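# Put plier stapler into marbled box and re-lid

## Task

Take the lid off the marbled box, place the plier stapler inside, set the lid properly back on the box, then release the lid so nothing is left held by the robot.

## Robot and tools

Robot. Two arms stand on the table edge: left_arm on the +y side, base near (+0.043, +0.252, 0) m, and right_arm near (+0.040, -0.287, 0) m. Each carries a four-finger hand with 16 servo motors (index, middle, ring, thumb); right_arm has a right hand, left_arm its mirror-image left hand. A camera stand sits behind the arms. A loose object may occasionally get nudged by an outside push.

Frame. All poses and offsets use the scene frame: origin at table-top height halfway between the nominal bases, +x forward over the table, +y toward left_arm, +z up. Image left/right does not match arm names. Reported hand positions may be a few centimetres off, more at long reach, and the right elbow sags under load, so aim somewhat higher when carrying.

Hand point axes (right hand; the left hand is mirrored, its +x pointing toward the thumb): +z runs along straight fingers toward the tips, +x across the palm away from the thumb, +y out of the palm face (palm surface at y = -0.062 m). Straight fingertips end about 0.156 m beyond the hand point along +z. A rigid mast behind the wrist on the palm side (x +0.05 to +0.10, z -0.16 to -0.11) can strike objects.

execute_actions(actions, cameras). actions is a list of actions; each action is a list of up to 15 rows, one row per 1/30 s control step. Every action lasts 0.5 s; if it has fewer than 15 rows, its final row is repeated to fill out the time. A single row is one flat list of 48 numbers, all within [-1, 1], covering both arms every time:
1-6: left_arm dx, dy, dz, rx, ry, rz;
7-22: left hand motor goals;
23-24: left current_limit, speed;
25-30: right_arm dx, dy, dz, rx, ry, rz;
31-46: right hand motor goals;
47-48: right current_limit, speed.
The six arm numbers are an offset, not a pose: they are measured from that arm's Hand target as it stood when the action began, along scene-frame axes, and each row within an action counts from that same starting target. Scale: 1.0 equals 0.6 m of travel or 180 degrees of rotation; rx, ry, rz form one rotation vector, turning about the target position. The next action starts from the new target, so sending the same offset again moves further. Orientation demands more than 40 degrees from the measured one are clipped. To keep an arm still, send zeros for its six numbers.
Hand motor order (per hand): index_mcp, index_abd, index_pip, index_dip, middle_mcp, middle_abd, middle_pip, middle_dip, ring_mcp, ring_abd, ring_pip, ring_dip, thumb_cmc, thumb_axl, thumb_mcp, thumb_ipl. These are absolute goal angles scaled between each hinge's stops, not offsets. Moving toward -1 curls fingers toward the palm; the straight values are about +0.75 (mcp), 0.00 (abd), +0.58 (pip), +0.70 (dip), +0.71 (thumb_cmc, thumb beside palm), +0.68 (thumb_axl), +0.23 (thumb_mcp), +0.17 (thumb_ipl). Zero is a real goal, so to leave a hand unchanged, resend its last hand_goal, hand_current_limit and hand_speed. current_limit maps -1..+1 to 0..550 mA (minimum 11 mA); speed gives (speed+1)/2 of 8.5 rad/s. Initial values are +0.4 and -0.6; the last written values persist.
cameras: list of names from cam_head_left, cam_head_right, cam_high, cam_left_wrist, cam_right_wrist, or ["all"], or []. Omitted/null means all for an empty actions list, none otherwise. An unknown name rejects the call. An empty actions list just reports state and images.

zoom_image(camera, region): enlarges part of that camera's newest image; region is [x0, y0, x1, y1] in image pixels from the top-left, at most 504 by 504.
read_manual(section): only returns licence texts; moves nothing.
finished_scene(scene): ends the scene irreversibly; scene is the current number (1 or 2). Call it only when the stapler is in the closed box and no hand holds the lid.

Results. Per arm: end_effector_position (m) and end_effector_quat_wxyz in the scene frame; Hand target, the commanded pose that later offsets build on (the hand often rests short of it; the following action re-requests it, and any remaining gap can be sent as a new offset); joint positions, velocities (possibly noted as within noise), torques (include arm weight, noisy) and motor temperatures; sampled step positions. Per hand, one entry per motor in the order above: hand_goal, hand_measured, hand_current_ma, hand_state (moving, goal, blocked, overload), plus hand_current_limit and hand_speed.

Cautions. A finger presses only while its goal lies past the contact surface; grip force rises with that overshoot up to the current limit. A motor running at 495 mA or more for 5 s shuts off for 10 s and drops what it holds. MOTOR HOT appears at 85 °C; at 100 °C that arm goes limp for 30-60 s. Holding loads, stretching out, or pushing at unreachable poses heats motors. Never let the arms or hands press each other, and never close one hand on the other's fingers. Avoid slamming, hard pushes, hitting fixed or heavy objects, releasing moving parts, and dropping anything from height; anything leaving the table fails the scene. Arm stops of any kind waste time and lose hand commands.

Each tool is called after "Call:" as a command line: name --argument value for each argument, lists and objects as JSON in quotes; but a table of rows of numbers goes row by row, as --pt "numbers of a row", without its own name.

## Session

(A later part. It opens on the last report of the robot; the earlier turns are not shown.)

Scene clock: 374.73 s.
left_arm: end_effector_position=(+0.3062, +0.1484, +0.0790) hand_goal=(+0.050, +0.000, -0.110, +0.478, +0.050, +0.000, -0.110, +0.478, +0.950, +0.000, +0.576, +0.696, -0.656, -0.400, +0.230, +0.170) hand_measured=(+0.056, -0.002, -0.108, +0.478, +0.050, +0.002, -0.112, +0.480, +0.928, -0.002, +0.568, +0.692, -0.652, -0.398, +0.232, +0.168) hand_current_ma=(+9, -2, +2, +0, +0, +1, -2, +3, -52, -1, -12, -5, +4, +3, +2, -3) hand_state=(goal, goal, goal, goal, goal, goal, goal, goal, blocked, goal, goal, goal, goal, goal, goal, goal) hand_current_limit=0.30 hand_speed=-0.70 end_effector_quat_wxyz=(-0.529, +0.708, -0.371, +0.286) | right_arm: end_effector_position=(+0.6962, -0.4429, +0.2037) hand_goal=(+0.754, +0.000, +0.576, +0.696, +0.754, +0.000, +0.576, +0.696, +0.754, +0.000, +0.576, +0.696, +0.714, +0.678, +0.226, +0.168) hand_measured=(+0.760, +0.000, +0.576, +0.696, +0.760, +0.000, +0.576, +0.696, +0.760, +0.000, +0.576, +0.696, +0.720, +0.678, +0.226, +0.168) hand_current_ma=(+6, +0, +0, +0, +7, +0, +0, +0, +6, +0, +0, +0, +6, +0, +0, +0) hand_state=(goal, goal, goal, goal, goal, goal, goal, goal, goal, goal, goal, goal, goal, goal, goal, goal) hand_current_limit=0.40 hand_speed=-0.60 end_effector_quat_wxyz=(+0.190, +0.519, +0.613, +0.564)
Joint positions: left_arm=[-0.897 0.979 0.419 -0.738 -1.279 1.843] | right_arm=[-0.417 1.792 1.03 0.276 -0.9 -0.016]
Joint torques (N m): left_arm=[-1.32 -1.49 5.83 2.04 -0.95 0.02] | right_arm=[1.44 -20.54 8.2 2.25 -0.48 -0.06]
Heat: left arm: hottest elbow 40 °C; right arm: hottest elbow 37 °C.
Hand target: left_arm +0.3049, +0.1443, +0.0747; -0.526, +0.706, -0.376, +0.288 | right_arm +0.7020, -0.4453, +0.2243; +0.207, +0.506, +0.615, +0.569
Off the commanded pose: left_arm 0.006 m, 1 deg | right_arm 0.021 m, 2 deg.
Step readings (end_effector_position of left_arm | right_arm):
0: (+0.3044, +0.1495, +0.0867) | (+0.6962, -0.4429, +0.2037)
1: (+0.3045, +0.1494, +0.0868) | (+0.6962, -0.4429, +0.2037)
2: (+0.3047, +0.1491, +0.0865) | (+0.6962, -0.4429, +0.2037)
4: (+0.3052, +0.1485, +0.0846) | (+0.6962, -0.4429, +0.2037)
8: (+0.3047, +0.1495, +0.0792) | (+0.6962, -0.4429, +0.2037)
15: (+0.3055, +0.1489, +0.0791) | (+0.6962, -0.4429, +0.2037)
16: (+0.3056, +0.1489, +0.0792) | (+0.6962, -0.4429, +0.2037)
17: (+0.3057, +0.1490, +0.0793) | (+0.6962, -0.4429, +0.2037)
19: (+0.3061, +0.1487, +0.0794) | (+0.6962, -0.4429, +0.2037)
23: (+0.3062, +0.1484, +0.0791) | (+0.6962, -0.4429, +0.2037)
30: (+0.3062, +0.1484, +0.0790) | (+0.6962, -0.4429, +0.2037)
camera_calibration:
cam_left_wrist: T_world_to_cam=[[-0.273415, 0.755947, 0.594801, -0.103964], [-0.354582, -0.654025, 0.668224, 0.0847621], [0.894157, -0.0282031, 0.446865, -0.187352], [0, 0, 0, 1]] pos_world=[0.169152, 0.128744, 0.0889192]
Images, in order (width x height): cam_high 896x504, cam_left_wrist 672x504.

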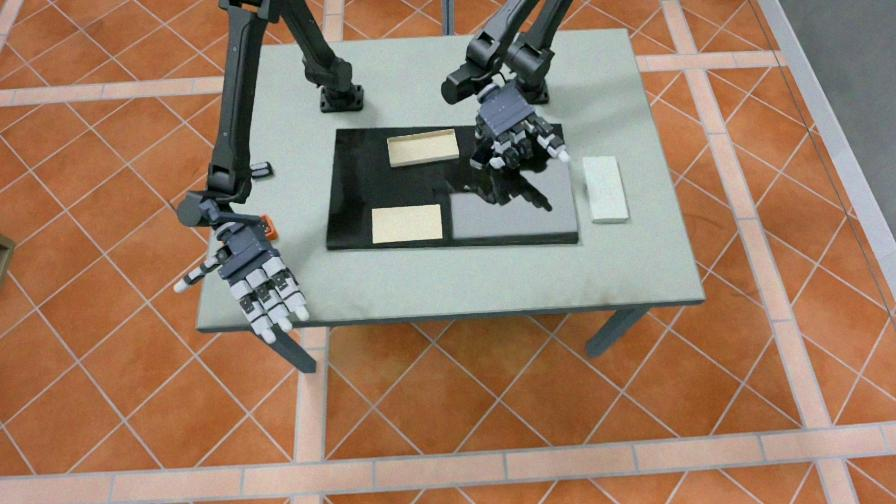

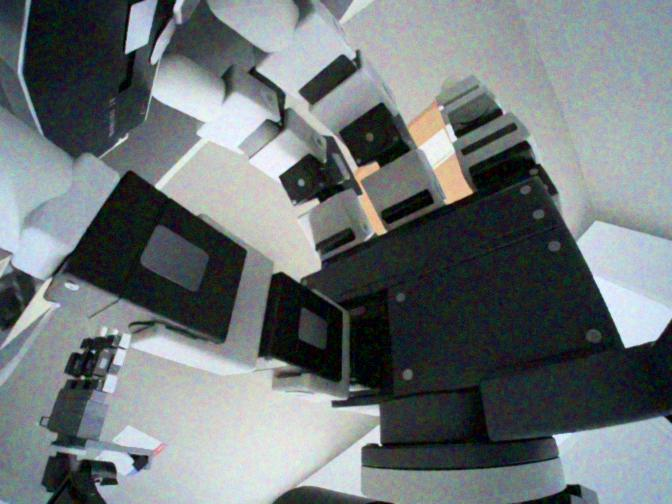

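Call:
execute_actions --actions '[[[0,0.0,-0.007,0,0,0.0,0.03,0,-0.11,0.478,0.03,0,-0.11,0.478,0.95,0,0.576,0.696,-0.657,-0.40,0.23,0.17,0.3,-0.7,0,0,0,0,0,0,0.754,0,0.576,0.696,0.754,0,0.576,0.696,0.754,0,0.576,0.696,0.714,0.678,0.226,0.168,0.4,-0.6]],[[0,0.0,0,0,0,0.0,-0.06,0,-0.11,0.478,-0.06,0,-0.11,0.478,0.95,0,0.576,0.696,-0.657,-0.40,0.23,0.17,0.4,-0.8,0,0,0,0,0,0,0.754,0,0.576,0.696,0.754,0,0.576,0.696,0.754,0,0.576,0.696,0.714,0.678,0.226,0.168,0.4,-0.6]]]' --cameras '["cam_high","cam_left_wrist"]'

Call:
zoom_image --camera "cam_high" --region '[430, 110, 550, 200]'

Call:
zoom_image --camera "cam_left_wrist" --region '[0, 0, 340, 250]'

Scene clock: 377.47 s.
left_arm: end_effector_position=(+0.3065, +0.1482, +0.0753) hand_goal=(-0.060, +0.000, -0.110, +0.478, -0.060, +0.000, -0.110, +0.478, +0.950, +0.000, +0.576, +0.696, -0.656, -0.400, +0.230, +0.170) hand_measured=(-0.046, -0.002, -0.106, +0.480, -0.052, +0.002, -0.108, +0.480, +0.928, -0.002, +0.568, +0.692, -0.654, -0.398, +0.232, +0.168) hand_current_ma=(+30, -3, +6, +1, +14, +1, +3, +3, -52, -1, -12, -5, +3, +2, +2, -3) hand_state=(goal, goal, goal, goal, goal, goal, goal, goal, blocked, goal, goal, goal, goal, goal, goal, goal) hand_current_limit=0.40 hand_speed=-0.80 end_effector_quat_wxyz=(-0.529, +0.708, -0.370, +0.286) | right_arm: end_effector_position=(+0.6962, -0.4429, +0.2037) hand_goal=(+0.754, +0.000, +0.576, +0.696, +0.754, +0.000, +0.576, +0.696, +0.754, +0.000, +0.576, +0.696, +0.714, +0.678, +0.226, +0.168) hand_measured=(+0.760, +0.000, +0.576, +0.696, +0.760, +0.000, +0.576, +0.696, +0.760, +0.000, +0.576, +0.696, +0.720, +0.678, +0.226, +0.168) hand_current_ma=(+6, +0, +0, +0, +7, +0, +0, +0, +6, +0, +0, +0, +6, +0, +0, +0) hand_state=(goal, goal, goal, goal, goal, goal, goal, goal, goal, goal, goal, goal, goal, goal, goal, goal) hand_current_limit=0.40 hand_speed=-0.60 end_effector_quat_wxyz=(+0.190, +0.519, +0.613, +0.564)
Joint positions: left_arm=[-0.897 0.989 0.411 -0.719 -1.28 1.842] | right_arm=[-0.417 1.792 1.03 0.276 -0.9 -0.016]
Joint torques (N m): left_arm=[-1.32 -1.44 5.76 2.04 -0.89 0.02] | right_arm=[1.49 -20.48 8.2 2.26 -0.48 -0.07]
Heat: left arm: hottest elbow 40 °C; right arm: hottest elbow 37 °C.
Hand target: left_arm +0.3049, +0.1442, +0.0706; -0.526, +0.706, -0.376, +0.288 | right_arm +0.7020, -0.4453, +0.2243; +0.207, +0.506, +0.615, +0.569
Off the commanded pose: left_arm 0.006 m, 1 deg | right_arm 0.021 m, 2 deg.
Step readings (end_effector_position of left_arm | right_arm):
0: (+0.3062, +0.1484, +0.0790) | (+0.6962, -0.4429, +0.2037)
1: (+0.3062, +0.1484, +0.0789) | (+0.6962, -0.4429, +0.2037)
2: (+0.3062, +0.1484, +0.0786) | (+0.6962, -0.4429, +0.2037)
4: (+0.3062, +0.1484, +0.0775) | (+0.6962, -0.4429, +0.2037)
8: (+0.3065, +0.1482, +0.0767) | (+0.6962, -0.4429, +0.2037)
15: (+0.3068, +0.1479, +0.0767) | (+0.6962, -0.4429, +0.2037)
16: (+0.3068, +0.1480, +0.0767) | (+0.6962, -0.4429, +0.2037)
17: (+0.3069, +0.1480, +0.0768) | (+0.6962, -0.4429, +0.2037)
19: (+0.3070, +0.1480, +0.0766) | (+0.6962, -0.4429, +0.2037)
23: (+0.3065, +0.1482, +0.0753) | (+0.6962, -0.4429, +0.2037)
30: (+0.3065, +0.1482, +0.0753) | (+0.6962, -0.4429, +0.2037)
camera_calibration:
cam_left_wrist: T_world_to_cam=[[-0.274832, 0.756655, 0.593246, -0.101098], [-0.35566, -0.653245, 0.668414, 0.08744], [0.893293, -0.0272923, 0.448645, -0.185873], [0, 0, 0, 1]] pos_world=[0.169353, 0.128543, 0.0849212]
Images, in order (width x height): cam_high 896x504, cam_left_wrist 672x504.

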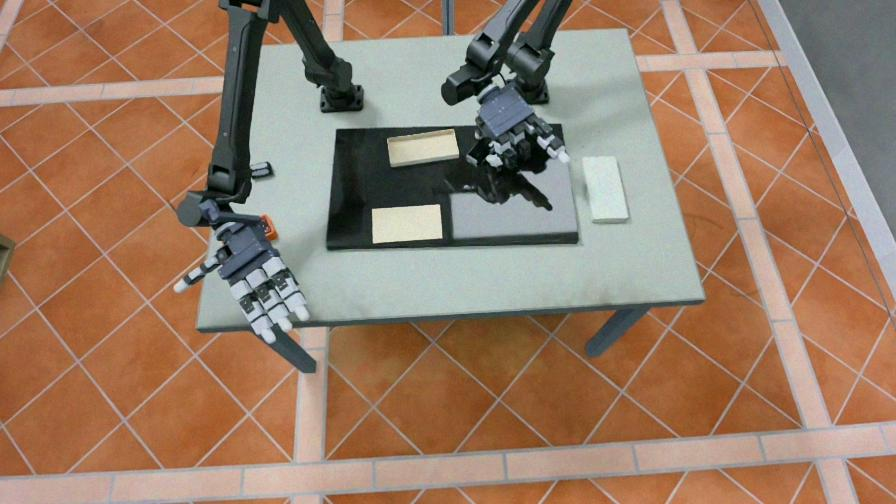

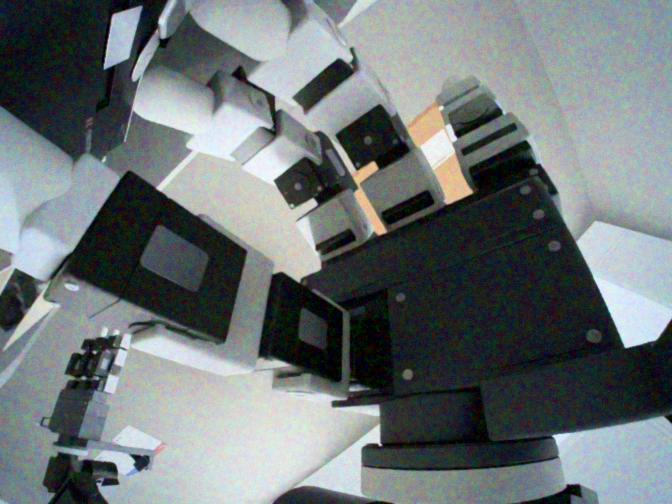

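Scaled by 4.200 from the camera's 896x504 image, which has a finer 1280x720 frame.

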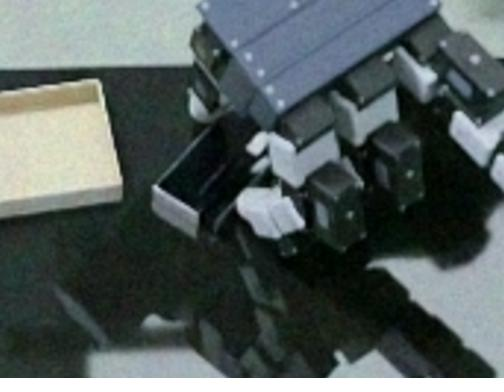

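Scaled by 1.482 from the camera's 672x504 image, which has a finer 960x720 frame.

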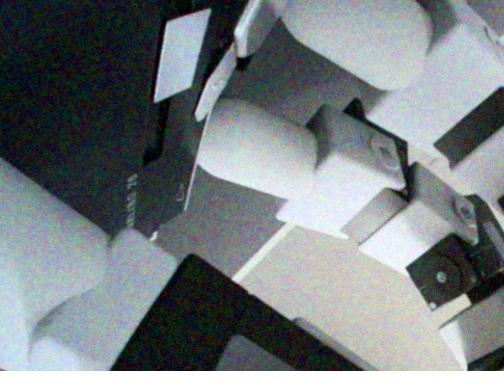

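Call:
execute_actions --actions '[[[0,0.0,0.001,0,0,0.0,-0.10,0,-0.11,0.478,-0.12,0,-0.11,0.478,0.95,0,0.576,0.696,-0.657,-0.40,0.23,0.17,0.5,-0.8,0,0,0,0,0,0,0.754,0,0.576,0.696,0.754,0,0.576,0.696,0.754,0,0.576,0.696,0.714,0.678,0.226,0.168,0.4,-0.6]],[[0,0.0,0,0,0,0.0,-0.15,0,-0.11,0.478,-0.17,0,-0.11,0.478,0.95,0,0.576,0.696,-0.657,-0.40,0.23,0.17,0.6,-0.8,0,0,0,0,0,0,0.754,0,0.576,0.696,0.754,0,0.576,0.696,0.754,0,0.576,0.696,0.714,0.678,0.226,0.168,0.4,-0.6]]]' --cameras '["cam_high","cam_left_wrist"]'

Call:
zoom_image --camera "cam_high" --region '[430, 110, 550, 200]'

Call:
zoom_image --camera "cam_left_wrist" --region '[0, 0, 340, 250]'

Scene clock: 379.97 s.
left_arm: end_effector_position=(+0.3066, +0.1483, +0.0754) hand_goal=(-0.150, +0.000, -0.110, +0.478, -0.170, +0.000, -0.110, +0.478, +0.950, +0.000, +0.576, +0.696, -0.656, -0.400, +0.230, +0.170) hand_measured=(-0.062, -0.002, -0.094, +0.484, -0.074, +0.002, -0.090, +0.482, +0.928, -0.002, +0.568, +0.692, -0.654, -0.398, +0.232, +0.168) hand_current_ma=(+318, -3, +32, +10, +360, +1, +45, +6, -52, -1, -12, -5, +3, +1, +2, -2) hand_state=(blocked, goal, goal, goal, blocked, goal, blocked, goal, blocked, goal, goal, goal, goal, goal, goal, goal) hand_current_limit=0.60 hand_speed=-0.80 end_effector_quat_wxyz=(-0.530, +0.708, -0.370, +0.286) | right_arm: end_effector_position=(+0.6962, -0.4429, +0.2037) hand_goal=(+0.754, +0.000, +0.576, +0.696, +0.754, +0.000, +0.576, +0.696, +0.754, +0.000, +0.576, +0.696, +0.714, +0.678, +0.226, +0.168) hand_measured=(+0.760, +0.000, +0.576, +0.696, +0.760, +0.000, +0.576, +0.696, +0.760, +0.000, +0.576, +0.696, +0.720, +0.678, +0.226, +0.168) hand_current_ma=(+6, +0, +0, +0, +7, +0, +0, +0, +6, +0, +0, +0, +6, +0, +0, +0) hand_state=(goal, goal, goal, goal, goal, goal, goal, goal, goal, goal, goal, goal, goal, goal, goal, goal) hand_current_limit=0.40 hand_speed=-0.60 end_effector_quat_wxyz=(+0.190, +0.519, +0.613, +0.564)
Joint positions: left_arm=[-0.897 0.989 0.411 -0.719 -1.281 1.842] | right_arm=[-0.417 1.792 1.03 0.276 -0.9 -0.016]
Joint torques (N m): left_arm=[-1.38 -1.67 5.83 1.94 -0.84 0.03] | right_arm=[1.49 -20.48 8.21 2.25 -0.48 -0.07]
Heat: left arm: hottest elbow 40 °C; right arm: hottest elbow 37 °C.
Hand target: left_arm +0.3049, +0.1442, +0.0712; -0.526, +0.706, -0.376, +0.288 | right_arm +0.7020, -0.4453, +0.2243; +0.207, +0.506, +0.615, +0.569
Off the commanded pose: left_arm 0.006 m, 1 deg | right_arm 0.021 m, 2 deg.
Step readings (end_effector_position of left_arm | right_arm):
0: (+0.3065, +0.1482, +0.0753) | (+0.6962, -0.4429, +0.2037)
1: (+0.3065, +0.1482, +0.0753) | (+0.6962, -0.4429, +0.2037)
2: (+0.3065, +0.1482, +0.0753) | (+0.6962, -0.4429, +0.2037)
4: (+0.3065, +0.1482, +0.0753) | (+0.6962, -0.4429, +0.2037)
8: (+0.3065, +0.1482, +0.0753) | (+0.6962, -0.4429, +0.2037)
15: (+0.3065, +0.1482, +0.0753) | (+0.6962, -0.4429, +0.2037)
16: (+0.3065, +0.1483, +0.0753) | (+0.6962, -0.4429, +0.2037)
17: (+0.3065, +0.1483, +0.0754) | (+0.6962, -0.4429, +0.2037)
19: (+0.3066, +0.1483, +0.0754) | (+0.6962, -0.4429, +0.2037)
23: (+0.3066, +0.1483, +0.0754) | (+0.6962, -0.4429, +0.2037)
30: (+0.3066, +0.1483, +0.0754) | (+0.6962, -0.4429, +0.2037)
camera_calibration:
cam_left_wrist: T_world_to_cam=[[-0.275551, 0.756168, 0.593534, -0.100913], [-0.356112, -0.653804, 0.667626, 0.0876905], [0.892892, -0.0273993, 0.449436, -0.18595], [0, 0, 0, 1]] pos_world=[0.169454, 0.128544, 0.0849232]
Images, in order (width x height): cam_high 896x504, cam_left_wrist 672x504.

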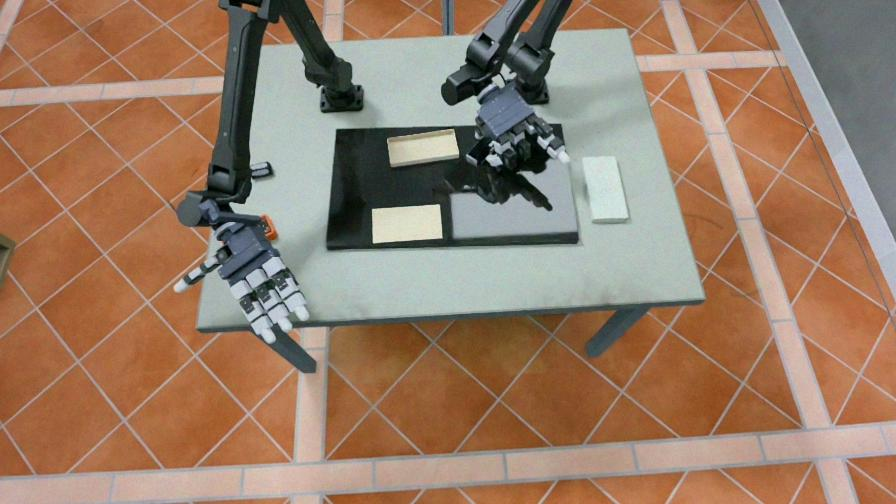

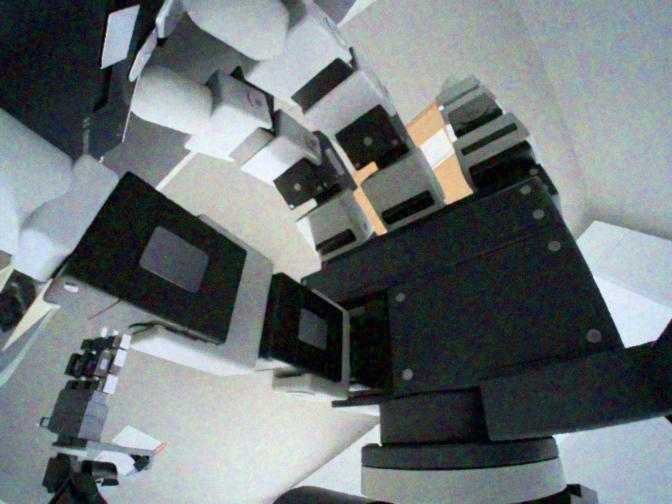

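Scaled by 4.200 from the camera's 896x504 image, which has a finer 1280x720 frame.

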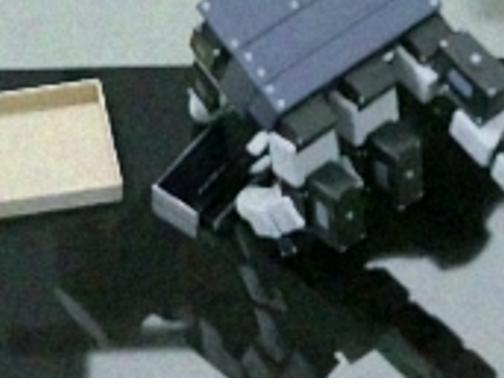

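Scaled by 1.482 from the camera's 672x504 image, which has a finer 960x720 frame.

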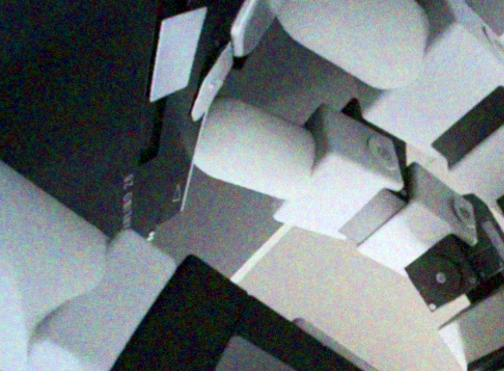

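Call:
execute_actions --actions '[[[0,0.0,0.001,0,0,0.0,-0.20,0,-0.12,0.478,-0.22,0,-0.12,0.478,0.95,0,0.576,0.696,-0.657,-0.40,0.23,0.17,0.76,-0.8,0,0,0,0,0,0,0.754,0,0.576,0.696,0.754,0,0.576,0.696,0.754,0,0.576,0.696,0.714,0.678,0.226,0.168,0.4,-0.6]],[[0,0.0,0.02,0,0,0.0,-0.20,0,-0.12,0.478,-0.22,0,-0.12,0.478,0.95,0,0.576,0.696,-0.657,-0.40,0.23,0.17,0.76,-0.8,0,0,0,0,0,0,0.754,0,0.576,0.696,0.754,0,0.576,0.696,0.754,0,0.576,0.696,0.714,0.678,0.226,0.168,0.4,-0.6]],[[0.005,-0.005,0.02,0,0,0.0,-0.20,0,-0.12,0.478,-0.22,0,-0.12,0.478,0.95,0,0.576,0.696,-0.657,-0.40,0.23,0.17,0.76,-0.8,0,0,0,0,0,0,0.754,0,0.576,0.696,0.754,0,0.576,0.696,0.754,0,0.576,0.696,0.714,0.678,0.226,0.168,0.4,-0.6]]]' --cameras '["cam_high","cam_left_wrist"]'

Call:
zoom_image --camera "cam_high" --region '[430, 110, 550, 200]'

Call:
zoom_image --camera "cam_left_wrist" --region '[0, 0, 340, 250]'

Scene clock: 383.87 s.
left_arm: end_effector_position=(+0.3027, +0.1525, +0.0820) hand_goal=(-0.200, +0.000, -0.120, +0.478, -0.220, +0.000, -0.120, +0.478, +0.950, +0.000, +0.576, +0.696, -0.656, -0.400, +0.230, +0.170) hand_measured=(-0.198, -0.002, -0.114, +0.482, -0.218, +0.000, -0.114, +0.482, +0.928, -0.002, +0.568, +0.692, -0.652, -0.400, +0.234, +0.170) hand_current_ma=(+4, -3, +8, +5, +4, +0, +11, +4, -52, -1, -12, -5, +6, +1, +7, +1) hand_state=(goal, goal, goal, goal, goal, goal, goal, goal, blocked, goal, goal, goal, goal, goal, goal, goal) hand_current_limit=0.76 hand_speed=-0.80 end_effector_quat_wxyz=(-0.533, +0.704, -0.378, +0.278) | right_arm: end_effector_position=(+0.6962, -0.4429, +0.2037) hand_goal=(+0.754, +0.000, +0.576, +0.696, +0.754, +0.000, +0.576, +0.696, +0.754, +0.000, +0.576, +0.696, +0.714, +0.678, +0.226, +0.168) hand_measured=(+0.760, +0.000, +0.576, +0.696, +0.760, +0.000, +0.576, +0.696, +0.760, +0.000, +0.576, +0.696, +0.720, +0.678, +0.226, +0.168) hand_current_ma=(+6, +0, +0, +0, +7, +0, +0, +0, +6, +0, +0, +0, +6, +0, +0, +0) hand_state=(goal, goal, goal, goal, goal, goal, goal, goal, goal, goal, goal, goal, goal, goal, goal, goal) hand_current_limit=0.40 hand_speed=-0.60 end_effector_quat_wxyz=(+0.190, +0.519, +0.613, +0.564)
Joint positions: left_arm=[-0.897 0.962 0.422 -0.772 -1.278 1.854] | right_arm=[-0.417 1.792 1.03 0.276 -0.9 -0.016]
Joint torques (N m): left_arm=[-1.03 -3.08 8.83 0.72 -0.9 0.08] | right_arm=[1.44 -20.48 8.21 2.25 -0.48 -0.07]
Heat: left arm: hottest elbow 40 °C; right arm: hottest elbow 37 °C.
Hand target: left_arm +0.3079, +0.1413, +0.0957; -0.526, +0.706, -0.376, +0.288 | right_arm +0.7020, -0.4453, +0.2243; +0.207, +0.506, +0.615, +0.569
Off the commanded pose: left_arm 0.018 m, 1 deg | right_arm 0.021 m, 2 deg.
Step readings (end_effector_position of left_arm | right_arm):
0: (+0.3066, +0.1483, +0.0754) | (+0.6962, -0.4429, +0.2037)
1: (+0.3066, +0.1484, +0.0755) | (+0.6962, -0.4429, +0.2037)
2: (+0.3066, +0.1484, +0.0755) | (+0.6962, -0.4429, +0.2037)
4: (+0.3066, +0.1484, +0.0755) | (+0.6962, -0.4429, +0.2037)
8: (+0.3066, +0.1484, +0.0755) | (+0.6962, -0.4429, +0.2037)
15: (+0.3066, +0.1484, +0.0755) | (+0.6962, -0.4429, +0.2037)
16: (+0.3066, +0.1484, +0.0755) | (+0.6962, -0.4429, +0.2037)
17: (+0.3066, +0.1484, +0.0755) | (+0.6962, -0.4429, +0.2037)
19: (+0.3065, +0.1485, +0.0759) | (+0.6962, -0.4429, +0.2037)
23: (+0.3052, +0.1494, +0.0765) | (+0.6962, -0.4429, +0.2037)
30: (+0.3049, +0.1504, +0.0787) | (+0.6962, -0.4429, +0.2037)
31: (+0.3049, +0.1506, +0.0791) | (+0.6962, -0.4429, +0.2037)
32: (+0.3051, +0.1505, +0.0801) | (+0.6962, -0.4429, +0.2037)
34: (+0.3049, +0.1503, +0.0816) | (+0.6962, -0.4429, +0.2037)
38: (+0.3031, +0.1521, +0.0810) | (+0.6962, -0.4429, +0.2037)
45: (+0.3028, +0.1525, +0.0818) | (+0.6962, -0.4429, +0.2037)
camera_calibration:
cam_left_wrist: T_world_to_cam=[[-0.261772, 0.74563, 0.61279, -0.113263], [-0.346694, -0.665198, 0.661298, 0.0841329], [0.90071, -0.0393417, 0.432635, -0.184543], [0, 0, 0, 1]] pos_world=[0.165739, 0.133157, 0.0936097]
Images, in order (width x height): cam_high 896x504, cam_left_wrist 672x504.

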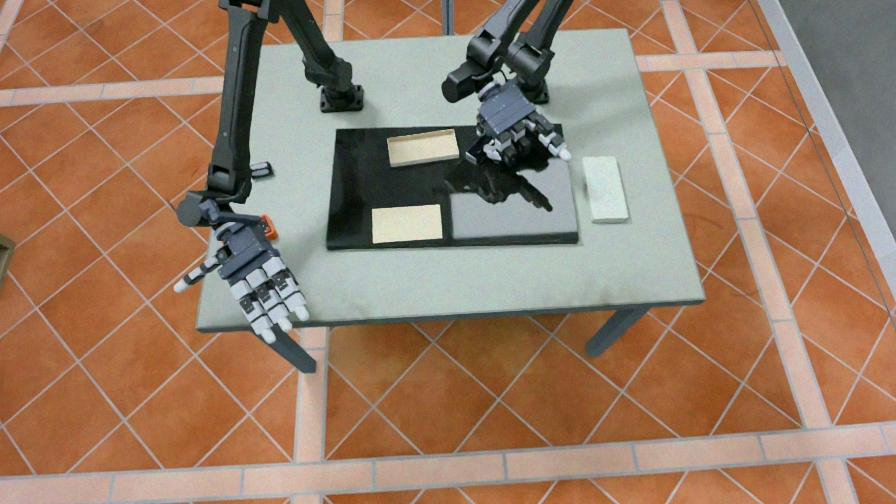

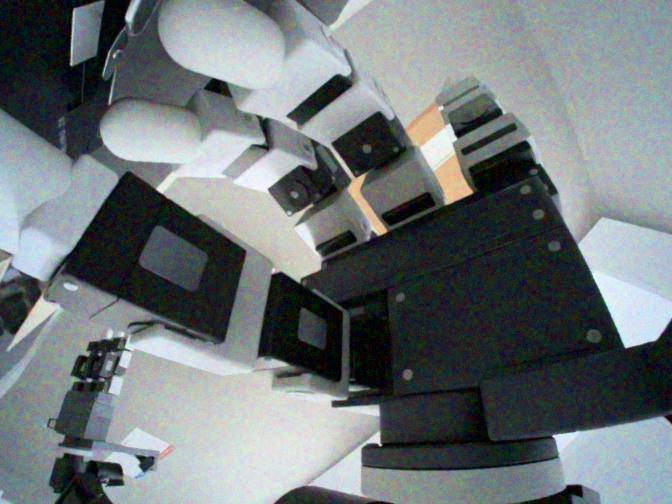

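Scaled by 4.200 from the camera's 896x504 image, which has a finer 1280x720 frame.

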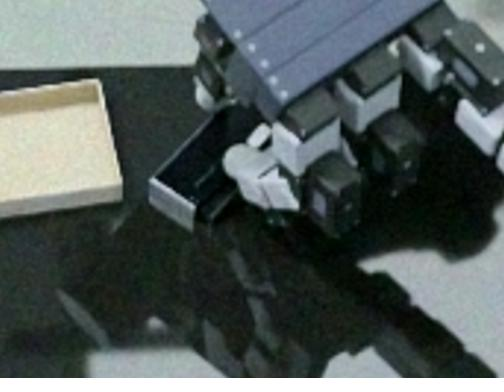

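Scaled by 1.482 from the camera's 672x504 image, which has a finer 960x720 frame.

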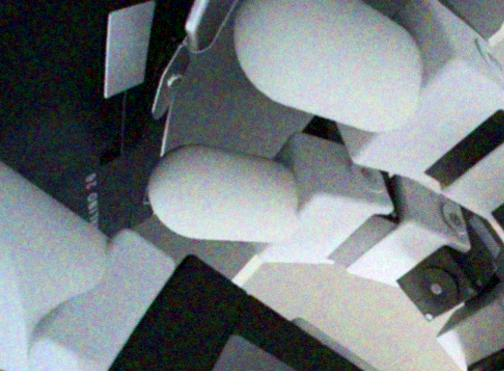

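Call:
execute_actions --actions '[[[0.0,0.0,0.03,0,0,0.0,0.10,0,-0.11,0.478,0.10,0,-0.11,0.478,0.95,0,0.576,0.696,-0.657,-0.40,0.23,0.17,0.4,-0.4,0,0,0,0,0,0,0.754,0,0.576,0.696,0.754,0,0.576,0.696,0.754,0,0.576,0.696,0.714,0.678,0.226,0.168,0.4,-0.6]],[[0.037,-0.034,-0.01,0,0,0.026,0.22,0,-0.11,0.478,0.22,0,-0.11,0.478,0.95,0,0.576,0.696,-0.657,-0.40,0.23,0.17,0.4,-0.3,0,0,0,0,0,0,0.754,0,0.576,0.696,0.754,0,0.576,0.696,0.754,0,0.576,0.696,0.714,0.678,0.226,0.168,0.4,-0.6]]]' --cameras '["cam_high","cam_left_wrist"]'

Call:
zoom_image --camera "cam_high" --region '[430, 110, 550, 200]'

Scene clock: 390.73 s.
left_arm: end_effector_position=(+0.3226, +0.1290, +0.0990) hand_goal=(+0.220, +0.000, -0.110, +0.478, +0.220, +0.000, -0.110, +0.478, +0.950, +0.000, +0.576, +0.696, -0.656, -0.400, +0.230, +0.170) hand_measured=(+0.208, -0.002, -0.110, +0.482, +0.210, +0.000, -0.110, +0.480, +0.928, -0.002, +0.568, +0.692, -0.654, -0.400, +0.232, +0.170) hand_current_ma=(-25, -2, -1, +4, -21, +0, -1, +3, -52, -1, -12, -5, +3, +1, +4, +1) hand_state=(goal, goal, goal, goal, goal, goal, goal, goal, blocked, goal, goal, goal, goal, goal, goal, goal) hand_current_limit=0.40 hand_speed=-0.30 end_effector_quat_wxyz=(-0.537, +0.719, -0.355, +0.264) | right_arm: end_effector_position=(+0.6962, -0.4429, +0.2037) hand_goal=(+0.754, +0.000, +0.576, +0.696, +0.754, +0.000, +0.576, +0.696, +0.754, +0.000, +0.576, +0.696, +0.714, +0.678, +0.226, +0.168) hand_measured=(+0.760, +0.000, +0.576, +0.696, +0.760, +0.000, +0.576, +0.696, +0.760, +0.000, +0.576, +0.696, +0.720, +0.678, +0.226, +0.168) hand_current_ma=(+6, +0, +0, +0, +7, +0, +0, +0, +6, +0, +0, +0, +6, +0, +0, +0) hand_state=(goal, goal, goal, goal, goal, goal, goal, goal, goal, goal, goal, goal, goal, goal, goal, goal) hand_current_limit=0.40 hand_speed=-0.60 end_effector_quat_wxyz=(+0.190, +0.519, +0.613, +0.564)
Joint positions: left_arm=[-0.897 1.107 0.569 -0.969 -1.281 1.64] | right_arm=[-0.417 1.792 1.03 0.276 -0.9 -0.016]
Joint torques (N m): left_arm=[-0.38 -3.25 8.55 0.4 -1.29 -0.05] | right_arm=[1.44 -20.48 8.2 2.26 -0.49 -0.07]
Heat: left arm: hottest elbow 40 °C; right arm: hottest elbow 37 °C.
Hand target: left_arm +0.3301, +0.1209, +0.1077; -0.537, +0.721, -0.347, +0.266 | right_arm +0.7020, -0.4453, +0.2243; +0.207, +0.506, +0.615, +0.569
Off the commanded pose: left_arm 0.014 m, 1 deg | right_arm 0.021 m, 2 deg.
Step readings (end_effector_position of left_arm | right_arm):
0: (+0.3027, +0.1526, +0.0820) | (+0.6962, -0.4429, +0.2037)
1: (+0.3026, +0.1525, +0.0821) | (+0.6962, -0.4429, +0.2037)
2: (+0.3024, +0.1526, +0.0827) | (+0.6962, -0.4429, +0.2037)
4: (+0.3019, +0.1530, +0.0859) | (+0.6962, -0.4429, +0.2037)
8: (+0.3038, +0.1506, +0.0966) | (+0.6962, -0.4429, +0.2037)
15: (+0.3035, +0.1510, +0.1006) | (+0.6962, -0.4429, +0.2037)
16: (+0.3035, +0.1509, +0.1008) | (+0.6962, -0.4429, +0.2037)
17: (+0.3038, +0.1505, +0.1008) | (+0.6962, -0.4429, +0.2037)
19: (+0.3071, +0.1463, +0.1006) | (+0.6962, -0.4429, +0.2037)
23: (+0.3173, +0.1336, +0.0991) | (+0.6962, -0.4429, +0.2037)
30: (+0.3210, +0.1303, +0.0978) | (+0.6962, -0.4429, +0.2037)
camera_calibration:
cam_left_wrist: T_world_to_cam=[[-0.307056, 0.735228, 0.604282, -0.0840881], [-0.306066, -0.677513, 0.668805, 0.0518834], [0.901133, 0.0204104, 0.433062, -0.218648], [0, 0, 0, 1]] pos_world=[0.187091, 0.101438, 0.110801]
Images, in order (width x height): cam_high 896x504, cam_left_wrist 672x504.

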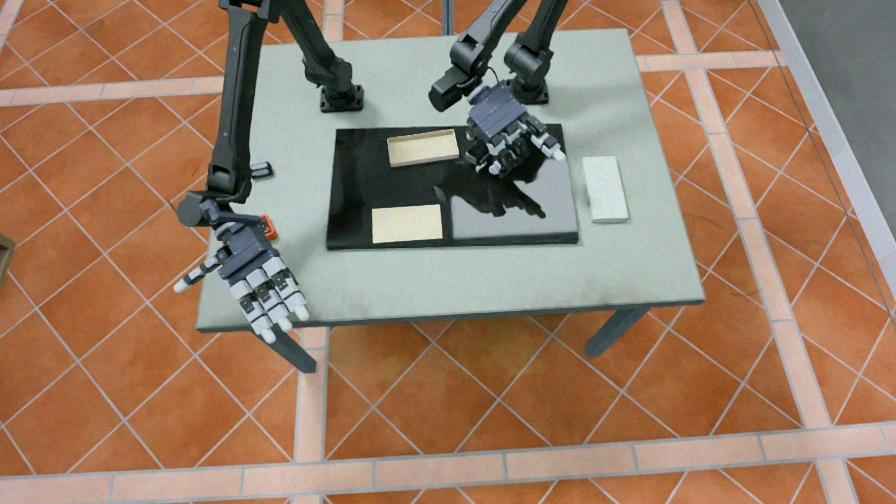

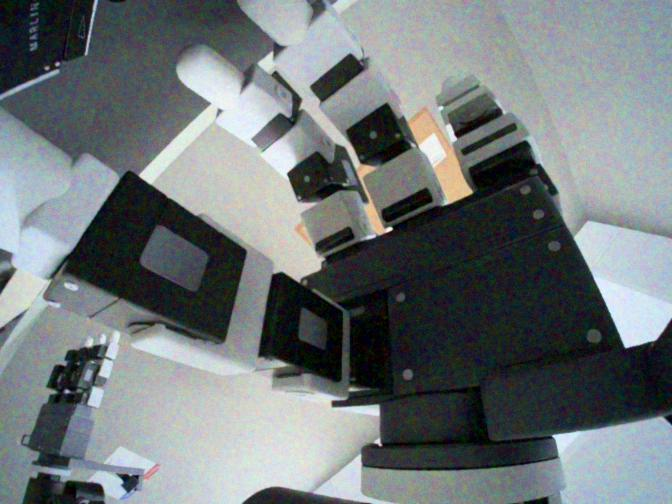

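Scaled by 4.200 from the camera's 896x504 image, which has a finer 1280x720 frame.

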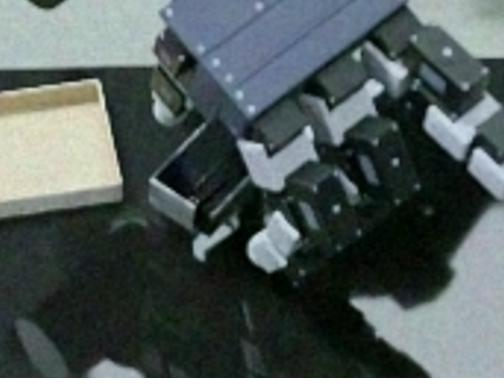

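Call:
execute_actions --actions '[[[0,0,-0.035,0,0,0.0,0.22,0,-0.11,0.478,0.22,0,-0.11,0.478,0.95,0,0.576,0.696,-0.657,-0.40,0.23,0.17,0.4,-0.3,0,0,0,0,0,0,0.754,0,0.576,0.696,0.754,0,0.576,0.696,0.754,0,0.576,0.696,0.714,0.678,0.226,0.168,0.4,-0.6]],[[-0.004,0.002,-0.029,0,0,0.0,0.22,0,-0.11,0.478,0.22,0,-0.11,0.478,0.95,0,0.576,0.696,-0.657,-0.40,0.23,0.17,0.4,-0.3,0,0,0,0,0,0,0.754,0,0.576,0.696,0.754,0,0.576,0.696,0.754,0,0.576,0.696,0.714,0.678,0.226,0.168,0.4,-0.6]],[[0,0,0.012,0,0,0.0,0.22,0,-0.11,0.478,0.22,0,-0.11,0.478,0.95,0,0.576,0.696,-0.657,-0.40,0.23,0.17,0.4,-0.3,0,0,0,0,0,0,0.754,0,0.576,0.696,0.754,0,0.576,0.696,0.754,0,0.576,0.696,0.714,0.678,0.226,0.168,0.4,-0.6]]]' --cameras '["cam_high","cam_left_wrist"]'

Call:
zoom_image --camera "cam_high" --region '[430, 110, 550, 200]'

Scene clock: 394.17 s.
left_arm: end_effector_position=(+0.3291, +0.1237, +0.0780) hand_goal=(+0.220, +0.000, -0.110, +0.478, +0.220, +0.000, -0.110, +0.478, +0.950, +0.000, +0.576, +0.696, -0.656, -0.400, +0.230, +0.170) hand_measured=(+0.208, -0.010, -0.124, +0.468, +0.210, +0.000, -0.110, +0.480, +0.928, -0.002, +0.568, +0.692, -0.654, -0.400, +0.232, +0.170) hand_current_ma=(-24, -14, -28, -18, -20, +0, -1, +3, -51, -1, -12, -5, +3, +1, +4, +1) hand_state=(goal, goal, goal, goal, goal, goal, goal, goal, blocked, goal, goal, goal, goal, goal, goal, goal) hand_current_limit=0.40 hand_speed=-0.30 end_effector_quat_wxyz=(-0.539, +0.720, -0.344, +0.268) | right_arm: end_effector_position=(+0.6962, -0.4429, +0.2037) hand_goal=(+0.754, +0.000, +0.576, +0.696, +0.754, +0.000, +0.576, +0.696, +0.754, +0.000, +0.576, +0.696, +0.714, +0.678, +0.226, +0.168) hand_measured=(+0.760, +0.000, +0.576, +0.696, +0.760, +0.000, +0.576, +0.696, +0.760, +0.000, +0.576, +0.696, +0.720, +0.678, +0.226, +0.168) hand_current_ma=(+6, +0, +0, +0, +7, +0, +0, +0, +6, +0, +0, +0, +6, +0, +0, +0) hand_state=(goal, goal, goal, goal, goal, goal, goal, goal, goal, goal, goal, goal, goal, goal, goal, goal) hand_current_limit=0.40 hand_speed=-0.60 end_effector_quat_wxyz=(+0.190, +0.519, +0.613, +0.564)
Joint positions: left_arm=[-0.897 1.188 0.554 -0.901 -1.293 1.592] | right_arm=[-0.417 1.792 1.03 0.276 -0.9 -0.016]
Joint torques (N m): left_arm=[-0.73 -4.89 5.75 0.68 -0.92 -0.01] | right_arm=[1.49 -20.48 8.2 2.26 -0.48 -0.07]
Heat: left arm: hottest elbow 40 °C; right arm: hottest elbow 37 °C.
Hand target: left_arm +0.3277, +0.1221, +0.0765; -0.537, +0.721, -0.347, +0.266 | right_arm +0.7020, -0.4453, +0.2243; +0.207, +0.506, +0.615, +0.569
Off the commanded pose: left_arm 0.003 m, 1 deg | right_arm 0.021 m, 2 deg.
Step readings (end_effector_position of left_arm | right_arm):
0: (+0.3227, +0.1289, +0.0990) | (+0.6962, -0.4429, +0.2037)
1: (+0.3227, +0.1289, +0.0989) | (+0.6962, -0.4429, +0.2037)
2: (+0.3228, +0.1289, +0.0985) | (+0.6962, -0.4429, +0.2037)
4: (+0.3234, +0.1286, +0.0958) | (+0.6962, -0.4429, +0.2037)
8: (+0.3248, +0.1269, +0.0886) | (+0.6962, -0.4429, +0.2037)
15: (+0.3262, +0.1252, +0.0870) | (+0.6962, -0.4429, +0.2037)
16: (+0.3264, +0.1250, +0.0870) | (+0.6962, -0.4429, +0.2037)
17: (+0.3268, +0.1245, +0.0867) | (+0.6962, -0.4429, +0.2037)
19: (+0.3279, +0.1233, +0.0845) | (+0.6962, -0.4429, +0.2037)
23: (+0.3283, +0.1243, +0.0783) | (+0.6962, -0.4429, +0.2037)
30: (+0.3290, +0.1237, +0.0779) | (+0.6962, -0.4429, +0.2037)
31: (+0.3291, +0.1237, +0.0780) | (+0.6962, -0.4429, +0.2037)
32: (+0.3291, +0.1237, +0.0780) | (+0.6962, -0.4429, +0.2037)
34: (+0.3291, +0.1237, +0.0780) | (+0.6962, -0.4429, +0.2037)
38: (+0.3291, +0.1237, +0.0780) | (+0.6962, -0.4429, +0.2037)
45: (+0.3291, +0.1237, +0.0780) | (+0.6962, -0.4429, +0.2037)
camera_calibration:
cam_left_wrist: T_world_to_cam=[[-0.328919, 0.735164, 0.592745, -0.057414], [-0.309742, -0.676932, 0.6677, 0.06556], [0.892117, 0.0360207, 0.450367, -0.215528], [0, 0, 0, 1]] pos_world=[0.193699, 0.0943518, 0.0873243]
Images, in order (width x height): cam_high 896x504, cam_left_wrist 672x504.

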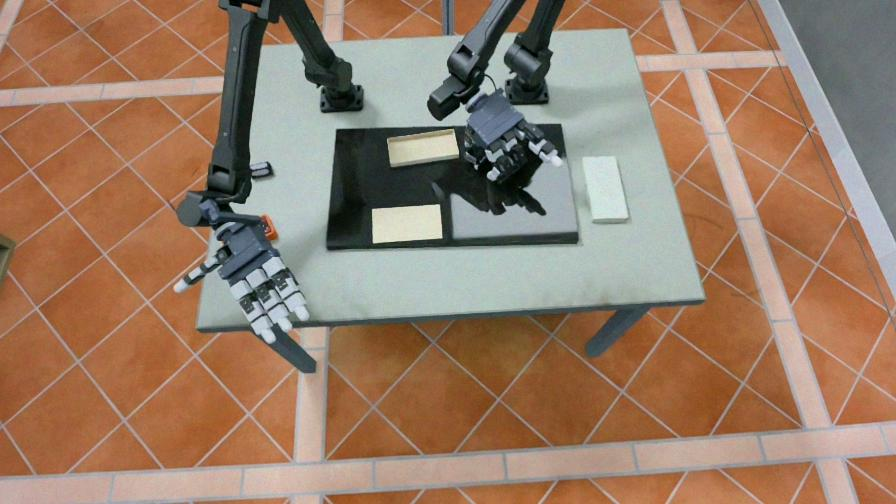

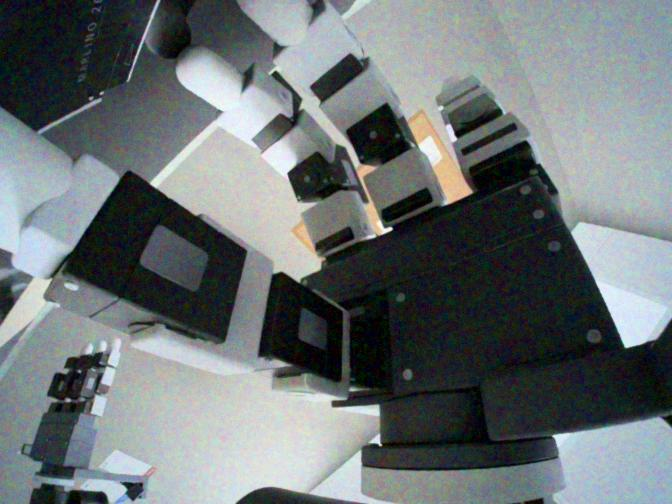

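Scaled by 4.200 from the camera's 896x504 image, which has a finer 1280x720 frame.

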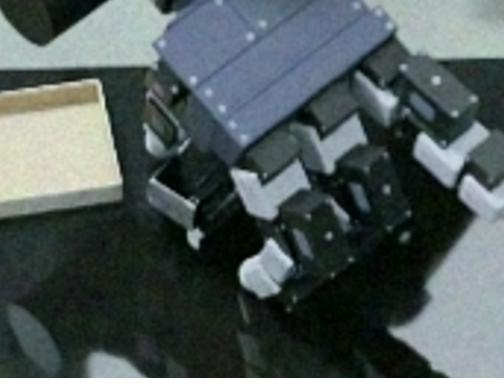

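Call:
execute_actions --actions '[[[0,0,0,0,0,0.0,0.05,0,-0.11,0.478,0.05,0,-0.11,0.478,0.95,0,0.576,0.696,-0.657,-0.40,0.23,0.17,0.4,-0.5,0,0,0,0,0,0,0.754,0,0.576,0.696,0.754,0,0.576,0.696,0.754,0,0.576,0.696,0.714,0.678,0.226,0.168,0.4,-0.6]],[[-0.002,0.002,-0.016,0,0,0.0,0.0,0,-0.11,0.478,0.0,0,-0.11,0.478,0.95,0,0.576,0.696,-0.657,-0.40,0.23,0.17,0.4,-0.7,0,0,0,0,0,0,0.754,0,0.576,0.696,0.754,0,0.576,0.696,0.754,0,0.576,0.696,0.714,0.678,0.226,0.168,0.4,-0.6]],[[0,0,0.010,0,0,0.0,-0.05,0,-0.11,0.478,-0.05,0,-0.11,0.478,0.95,0,0.576,0.696,-0.657,-0.40,0.23,0.17,0.4,-0.7,0,0,0,0,0,0,0.754,0,0.576,0.696,0.754,0,0.576,0.696,0.754,0,0.576,0.696,0.714,0.678,0.226,0.168,0.4,-0.6]]]' --cameras '["cam_high","cam_left_wrist"]'

Call:
zoom_image --camera "cam_high" --region '[430, 110, 550, 200]'

Call:
zoom_image --camera "cam_left_wrist" --region '[0, 0, 340, 250]'

Scene clock: 397.63 s.
left_arm: end_effector_position=(+0.3282, +0.1248, +0.0750) hand_goal=(-0.050, +0.000, -0.110, +0.478, -0.050, +0.000, -0.110, +0.478, +0.950, +0.000, +0.576, +0.696, -0.656, -0.400, +0.230, +0.170) hand_measured=(-0.008, -0.004, -0.108, +0.476, -0.050, +0.000, -0.110, +0.480, +0.928, -0.002, +0.568, +0.692, -0.654, -0.400, +0.232, +0.170) hand_current_ma=(+123, -5, +2, -1, +1, +0, -1, +3, -51, -1, -11, -5, +2, +1, +3, +1) hand_state=(blocked, goal, goal, goal, goal, goal, goal, goal, blocked, goal, goal, goal, goal, goal, goal, goal) hand_current_limit=0.40 hand_speed=-0.70 end_effector_quat_wxyz=(-0.539, +0.721, -0.343, +0.269) | right_arm: end_effector_position=(+0.6962, -0.4429, +0.2037) hand_goal=(+0.754, +0.000, +0.576, +0.696, +0.754, +0.000, +0.576, +0.696, +0.754, +0.000, +0.576, +0.696, +0.714, +0.678, +0.226, +0.168) hand_measured=(+0.760, +0.000, +0.576, +0.696, +0.760, +0.000, +0.576, +0.696, +0.760, +0.000, +0.576, +0.696, +0.720, +0.678, +0.226, +0.168) hand_current_ma=(+6, +0, +0, +0, +7, +0, +0, +0, +6, +0, +0, +0, +6, +0, +0, +0) hand_state=(goal, goal, goal, goal, goal, goal, goal, goal, goal, goal, goal, goal, goal, goal, goal, goal) hand_current_limit=0.40 hand_speed=-0.60 end_effector_quat_wxyz=(+0.190, +0.519, +0.613, +0.564)
Joint positions: left_arm=[-0.897 1.19 0.546 -0.892 -1.293 1.588] | right_arm=[-0.417 1.792 1.03 0.276 -0.9 -0.016]
Joint torques (N m): left_arm=[-0.85 -4.78 5.63 0.73 -0.88 -0.01] | right_arm=[1.49 -20.48 8.2 2.25 -0.49 -0.07]
Heat: left arm: hottest elbow 40 °C; right arm: hottest elbow 37 °C.
Hand target: left_arm +0.3265, +0.1233, +0.0729; -0.537, +0.721, -0.347, +0.266 | right_arm +0.7020, -0.4453, +0.2243; +0.207, +0.506, +0.615, +0.569
Off the commanded pose: left_arm 0.003 m, 1 deg | right_arm 0.021 m, 2 deg.
Step readings (end_effector_position of left_arm | right_arm):
0: (+0.3291, +0.1237, +0.0780) | (+0.6962, -0.4429, +0.2037)
1: (+0.3292, +0.1238, +0.0781) | (+0.6962, -0.4429, +0.2037)
2: (+0.3294, +0.1241, +0.0785) | (+0.6962, -0.4429, +0.2037)
4: (+0.3297, +0.1242, +0.0789) | (+0.6962, -0.4429, +0.2037)
8: (+0.3290, +0.1236, +0.0779) | (+0.6962, -0.4429, +0.2037)
15: (+0.3289, +0.1235, +0.0777) | (+0.6962, -0.4429, +0.2037)
16: (+0.3289, +0.1235, +0.0777) | (+0.6962, -0.4429, +0.2037)
17: (+0.3289, +0.1235, +0.0777) | (+0.6962, -0.4429, +0.2037)
19: (+0.3285, +0.1241, +0.0770) | (+0.6962, -0.4429, +0.2037)
23: (+0.3280, +0.1248, +0.0750) | (+0.6962, -0.4429, +0.2037)
30: (+0.3280, +0.1247, +0.0747) | (+0.6962, -0.4429, +0.2037)
31: (+0.3281, +0.1248, +0.0748) | (+0.6962, -0.4429, +0.2037)
32: (+0.3281, +0.1248, +0.0749) | (+0.6962, -0.4429, +0.2037)
34: (+0.3282, +0.1248, +0.0750) | (+0.6962, -0.4429, +0.2037)
38: (+0.3282, +0.1248, +0.0750) | (+0.6962, -0.4429, +0.2037)
45: (+0.3282, +0.1248, +0.0750) | (+0.6962, -0.4429, +0.2037)
camera_calibration:
cam_left_wrist: T_world_to_cam=[[-0.330669, 0.735955, 0.590786, -0.0561476], [-0.309995, -0.675967, 0.66856, 0.0679429], [0.891382, 0.0379312, 0.451664, -0.213605], [0, 0, 0, 1]] pos_world=[0.192899, 0.0953516, 0.0842249]
Images, in order (width x height): cam_high 896x504, cam_left_wrist 672x504.

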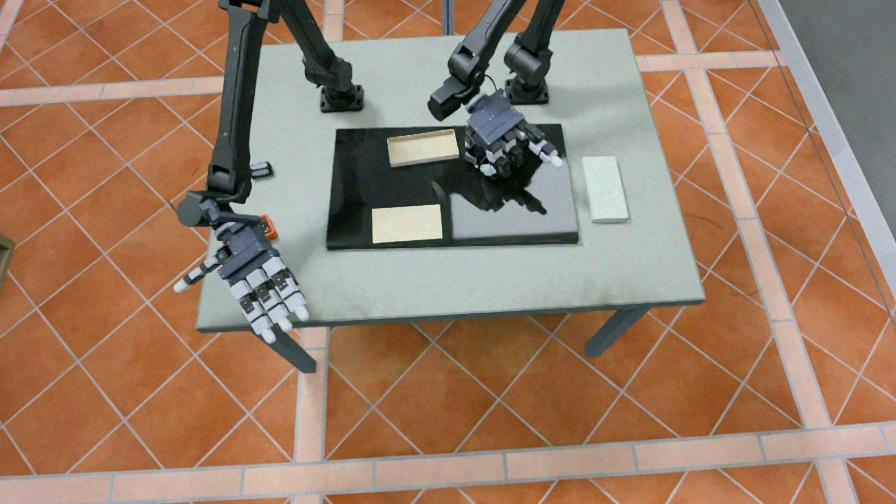

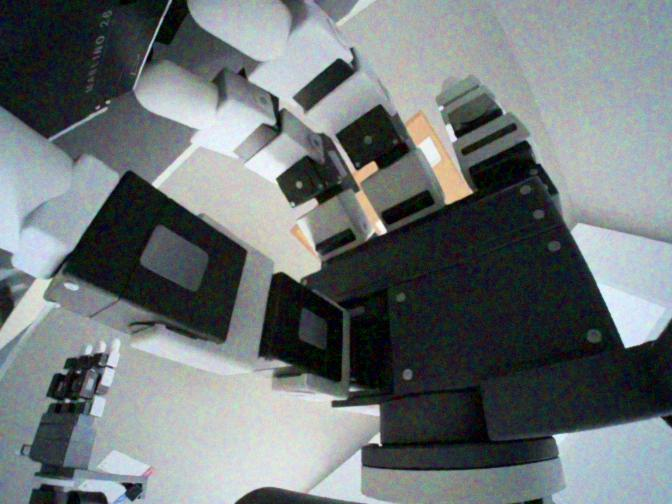

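Scaled by 4.200 from the camera's 896x504 image, which has a finer 1280x720 frame.

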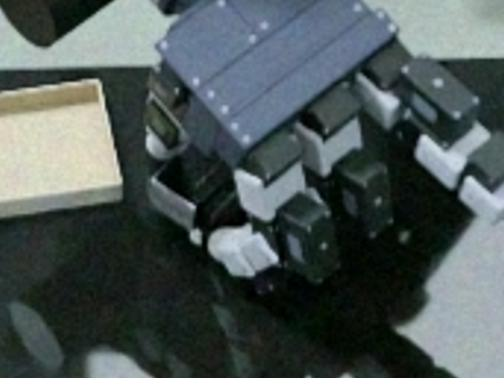

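Scaled by 1.482 from the camera's 672x504 image, which has a finer 960x720 frame.

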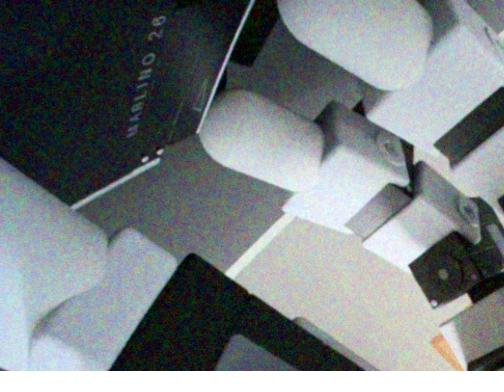

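Call:
execute_actions --actions '[[[0,0,0.0,0,0,0.0,-0.04,0,-0.11,0.478,-0.14,0,-0.11,0.478,0.95,0,0.576,0.696,-0.657,-0.40,0.23,0.17,0.3,-0.7,0,0,0,0,0,0,0.754,0,0.576,0.696,0.754,0,0.576,0.696,0.754,0,0.576,0.696,0.714,0.678,0.226,0.168,0.4,-0.6]],[[0,0,0.0,0,0,0.0,-0.10,0,-0.11,0.478,-0.18,0,-0.11,0.478,0.95,0,0.576,0.696,-0.657,-0.40,0.23,0.17,0.5,-0.8,0,0,0,0,0,0,0.754,0,0.576,0.696,0.754,0,0.576,0.696,0.754,0,0.576,0.696,0.714,0.678,0.226,0.168,0.4,-0.6]]]' --cameras '["cam_high","cam_left_wrist"]'

Call:
zoom_image --camera "cam_high" --region '[430, 110, 550, 200]'

Call:
zoom_image --camera "cam_left_wrist" --region '[0, 0, 340, 250]'

Scene clock: 400.37 s.
left_arm: end_effector_position=(+0.3282, +0.1248, +0.0750) hand_goal=(-0.100, +0.000, -0.110, +0.478, -0.180, +0.000, -0.110, +0.478, +0.950, +0.000, +0.576, +0.696, -0.656, -0.400, +0.230, +0.170) hand_measured=(-0.098, -0.002, -0.108, +0.476, -0.144, +0.000, -0.106, +0.480, +0.928, -0.002, +0.568, +0.692, -0.654, -0.400, +0.232, +0.170) hand_current_ma=(+2, -3, +2, -1, +101, +0, +5, +3, -51, -1, -11, -5, +2, +1, +3, +1) hand_state=(goal, goal, goal, goal, blocked, goal, goal, goal, blocked, goal, goal, goal, goal, goal, goal, goal) hand_current_limit=0.50 hand_speed=-0.80 end_effector_quat_wxyz=(-0.539, +0.721, -0.343, +0.269) | right_arm: end_effector_position=(+0.6962, -0.4429, +0.2037) hand_goal=(+0.754, +0.000, +0.576, +0.696, +0.754, +0.000, +0.576, +0.696, +0.754, +0.000, +0.576, +0.696, +0.714, +0.678, +0.226, +0.168) hand_measured=(+0.760, +0.000, +0.576, +0.696, +0.760, +0.000, +0.576, +0.696, +0.760, +0.000, +0.576, +0.696, +0.720, +0.678, +0.226, +0.168) hand_current_ma=(+6, +0, +0, +0, +7, +0, +0, +0, +6, +0, +0, +0, +6, +0, +0, +0) hand_state=(goal, goal, goal, goal, goal, goal, goal, goal, goal, goal, goal, goal, goal, goal, goal, goal) hand_current_limit=0.40 hand_speed=-0.60 end_effector_quat_wxyz=(+0.190, +0.519, +0.613, +0.564)
Joint positions: left_arm=[-0.897 1.19 0.546 -0.892 -1.293 1.588] | right_arm=[-0.417 1.792 1.03 0.276 -0.9 -0.016]
Joint torques (N m): left_arm=[-0.79 -4.78 5.61 0.72 -0.85 -0.01] | right_arm=[1.44 -20.48 8.2 2.26 -0.48 -0.06]
Heat: left arm: hottest elbow 40 °C; right arm: hottest elbow 37 °C.
Hand target: left_arm +0.3265, +0.1233, +0.0729; -0.537, +0.721, -0.347, +0.266 | right_arm +0.7020, -0.4453, +0.2243; +0.207, +0.506, +0.615, +0.569
Off the commanded pose: left_arm 0.003 m, 1 deg | right_arm 0.021 m, 2 deg.
Step readings (end_effector_position of left_arm | right_arm):
0: (+0.3282, +0.1248, +0.0750) | (+0.6962, -0.4429, +0.2037)
1: (+0.3282, +0.1248, +0.0750) | (+0.6962, -0.4429, +0.2037)
2: (+0.3282, +0.1248, +0.0750) | (+0.6962, -0.4429, +0.2037)
4: (+0.3282, +0.1248, +0.0750) | (+0.6962, -0.4429, +0.2037)
8: (+0.3282, +0.1248, +0.0750) | (+0.6962, -0.4429, +0.2037)
15: (+0.3282, +0.1248, +0.0750) | (+0.6962, -0.4429, +0.2037)
16: (+0.3282, +0.1248, +0.0750) | (+0.6962, -0.4429, +0.2037)
17: (+0.3282, +0.1248, +0.0750) | (+0.6962, -0.4429, +0.2037)
19: (+0.3282, +0.1248, +0.0750) | (+0.6962, -0.4429, +0.2037)
23: (+0.3282, +0.1248, +0.0750) | (+0.6962, -0.4429, +0.2037)
30: (+0.3282, +0.1248, +0.0750) | (+0.6962, -0.4429, +0.2037)
camera_calibration:
cam_left_wrist: T_world_to_cam=[[-0.330669, 0.735955, 0.590786, -0.0561476], [-0.309995, -0.675967, 0.66856, 0.0679429], [0.891382, 0.0379312, 0.451664, -0.213605], [0, 0, 0, 1]] pos_world=[0.192899, 0.0953516, 0.0842249]
Images, in order (width x height): cam_high 896x504, cam_left_wrist 672x504.

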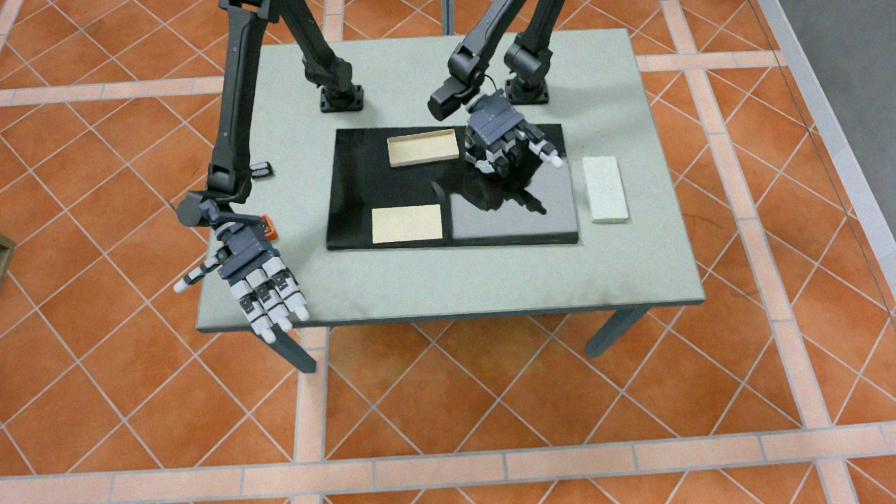

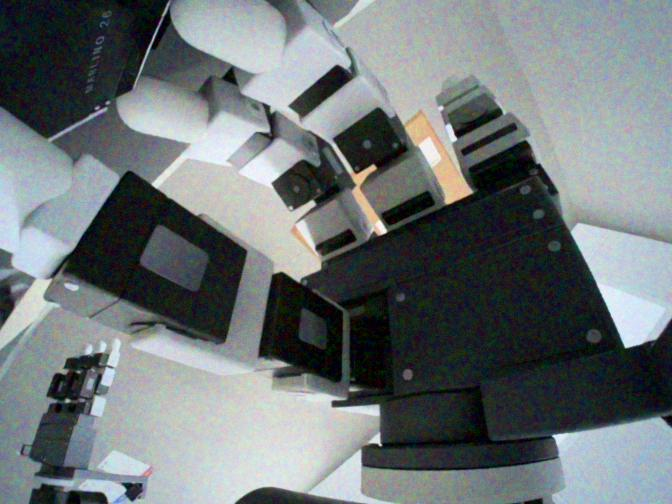

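Scaled by 4.200 from the camera's 896x504 image, which has a finer 1280x720 frame.

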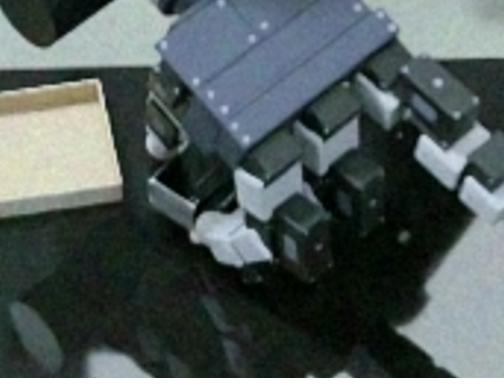

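Scaled by 1.482 from the camera's 672x504 image, which has a finer 960x720 frame.

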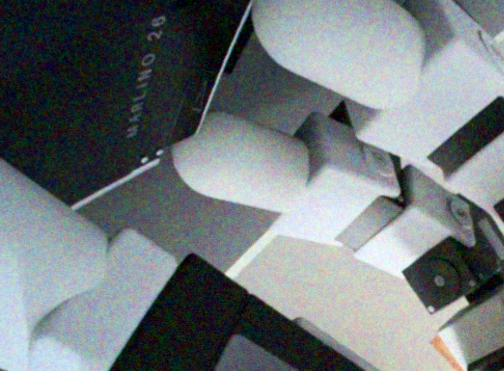

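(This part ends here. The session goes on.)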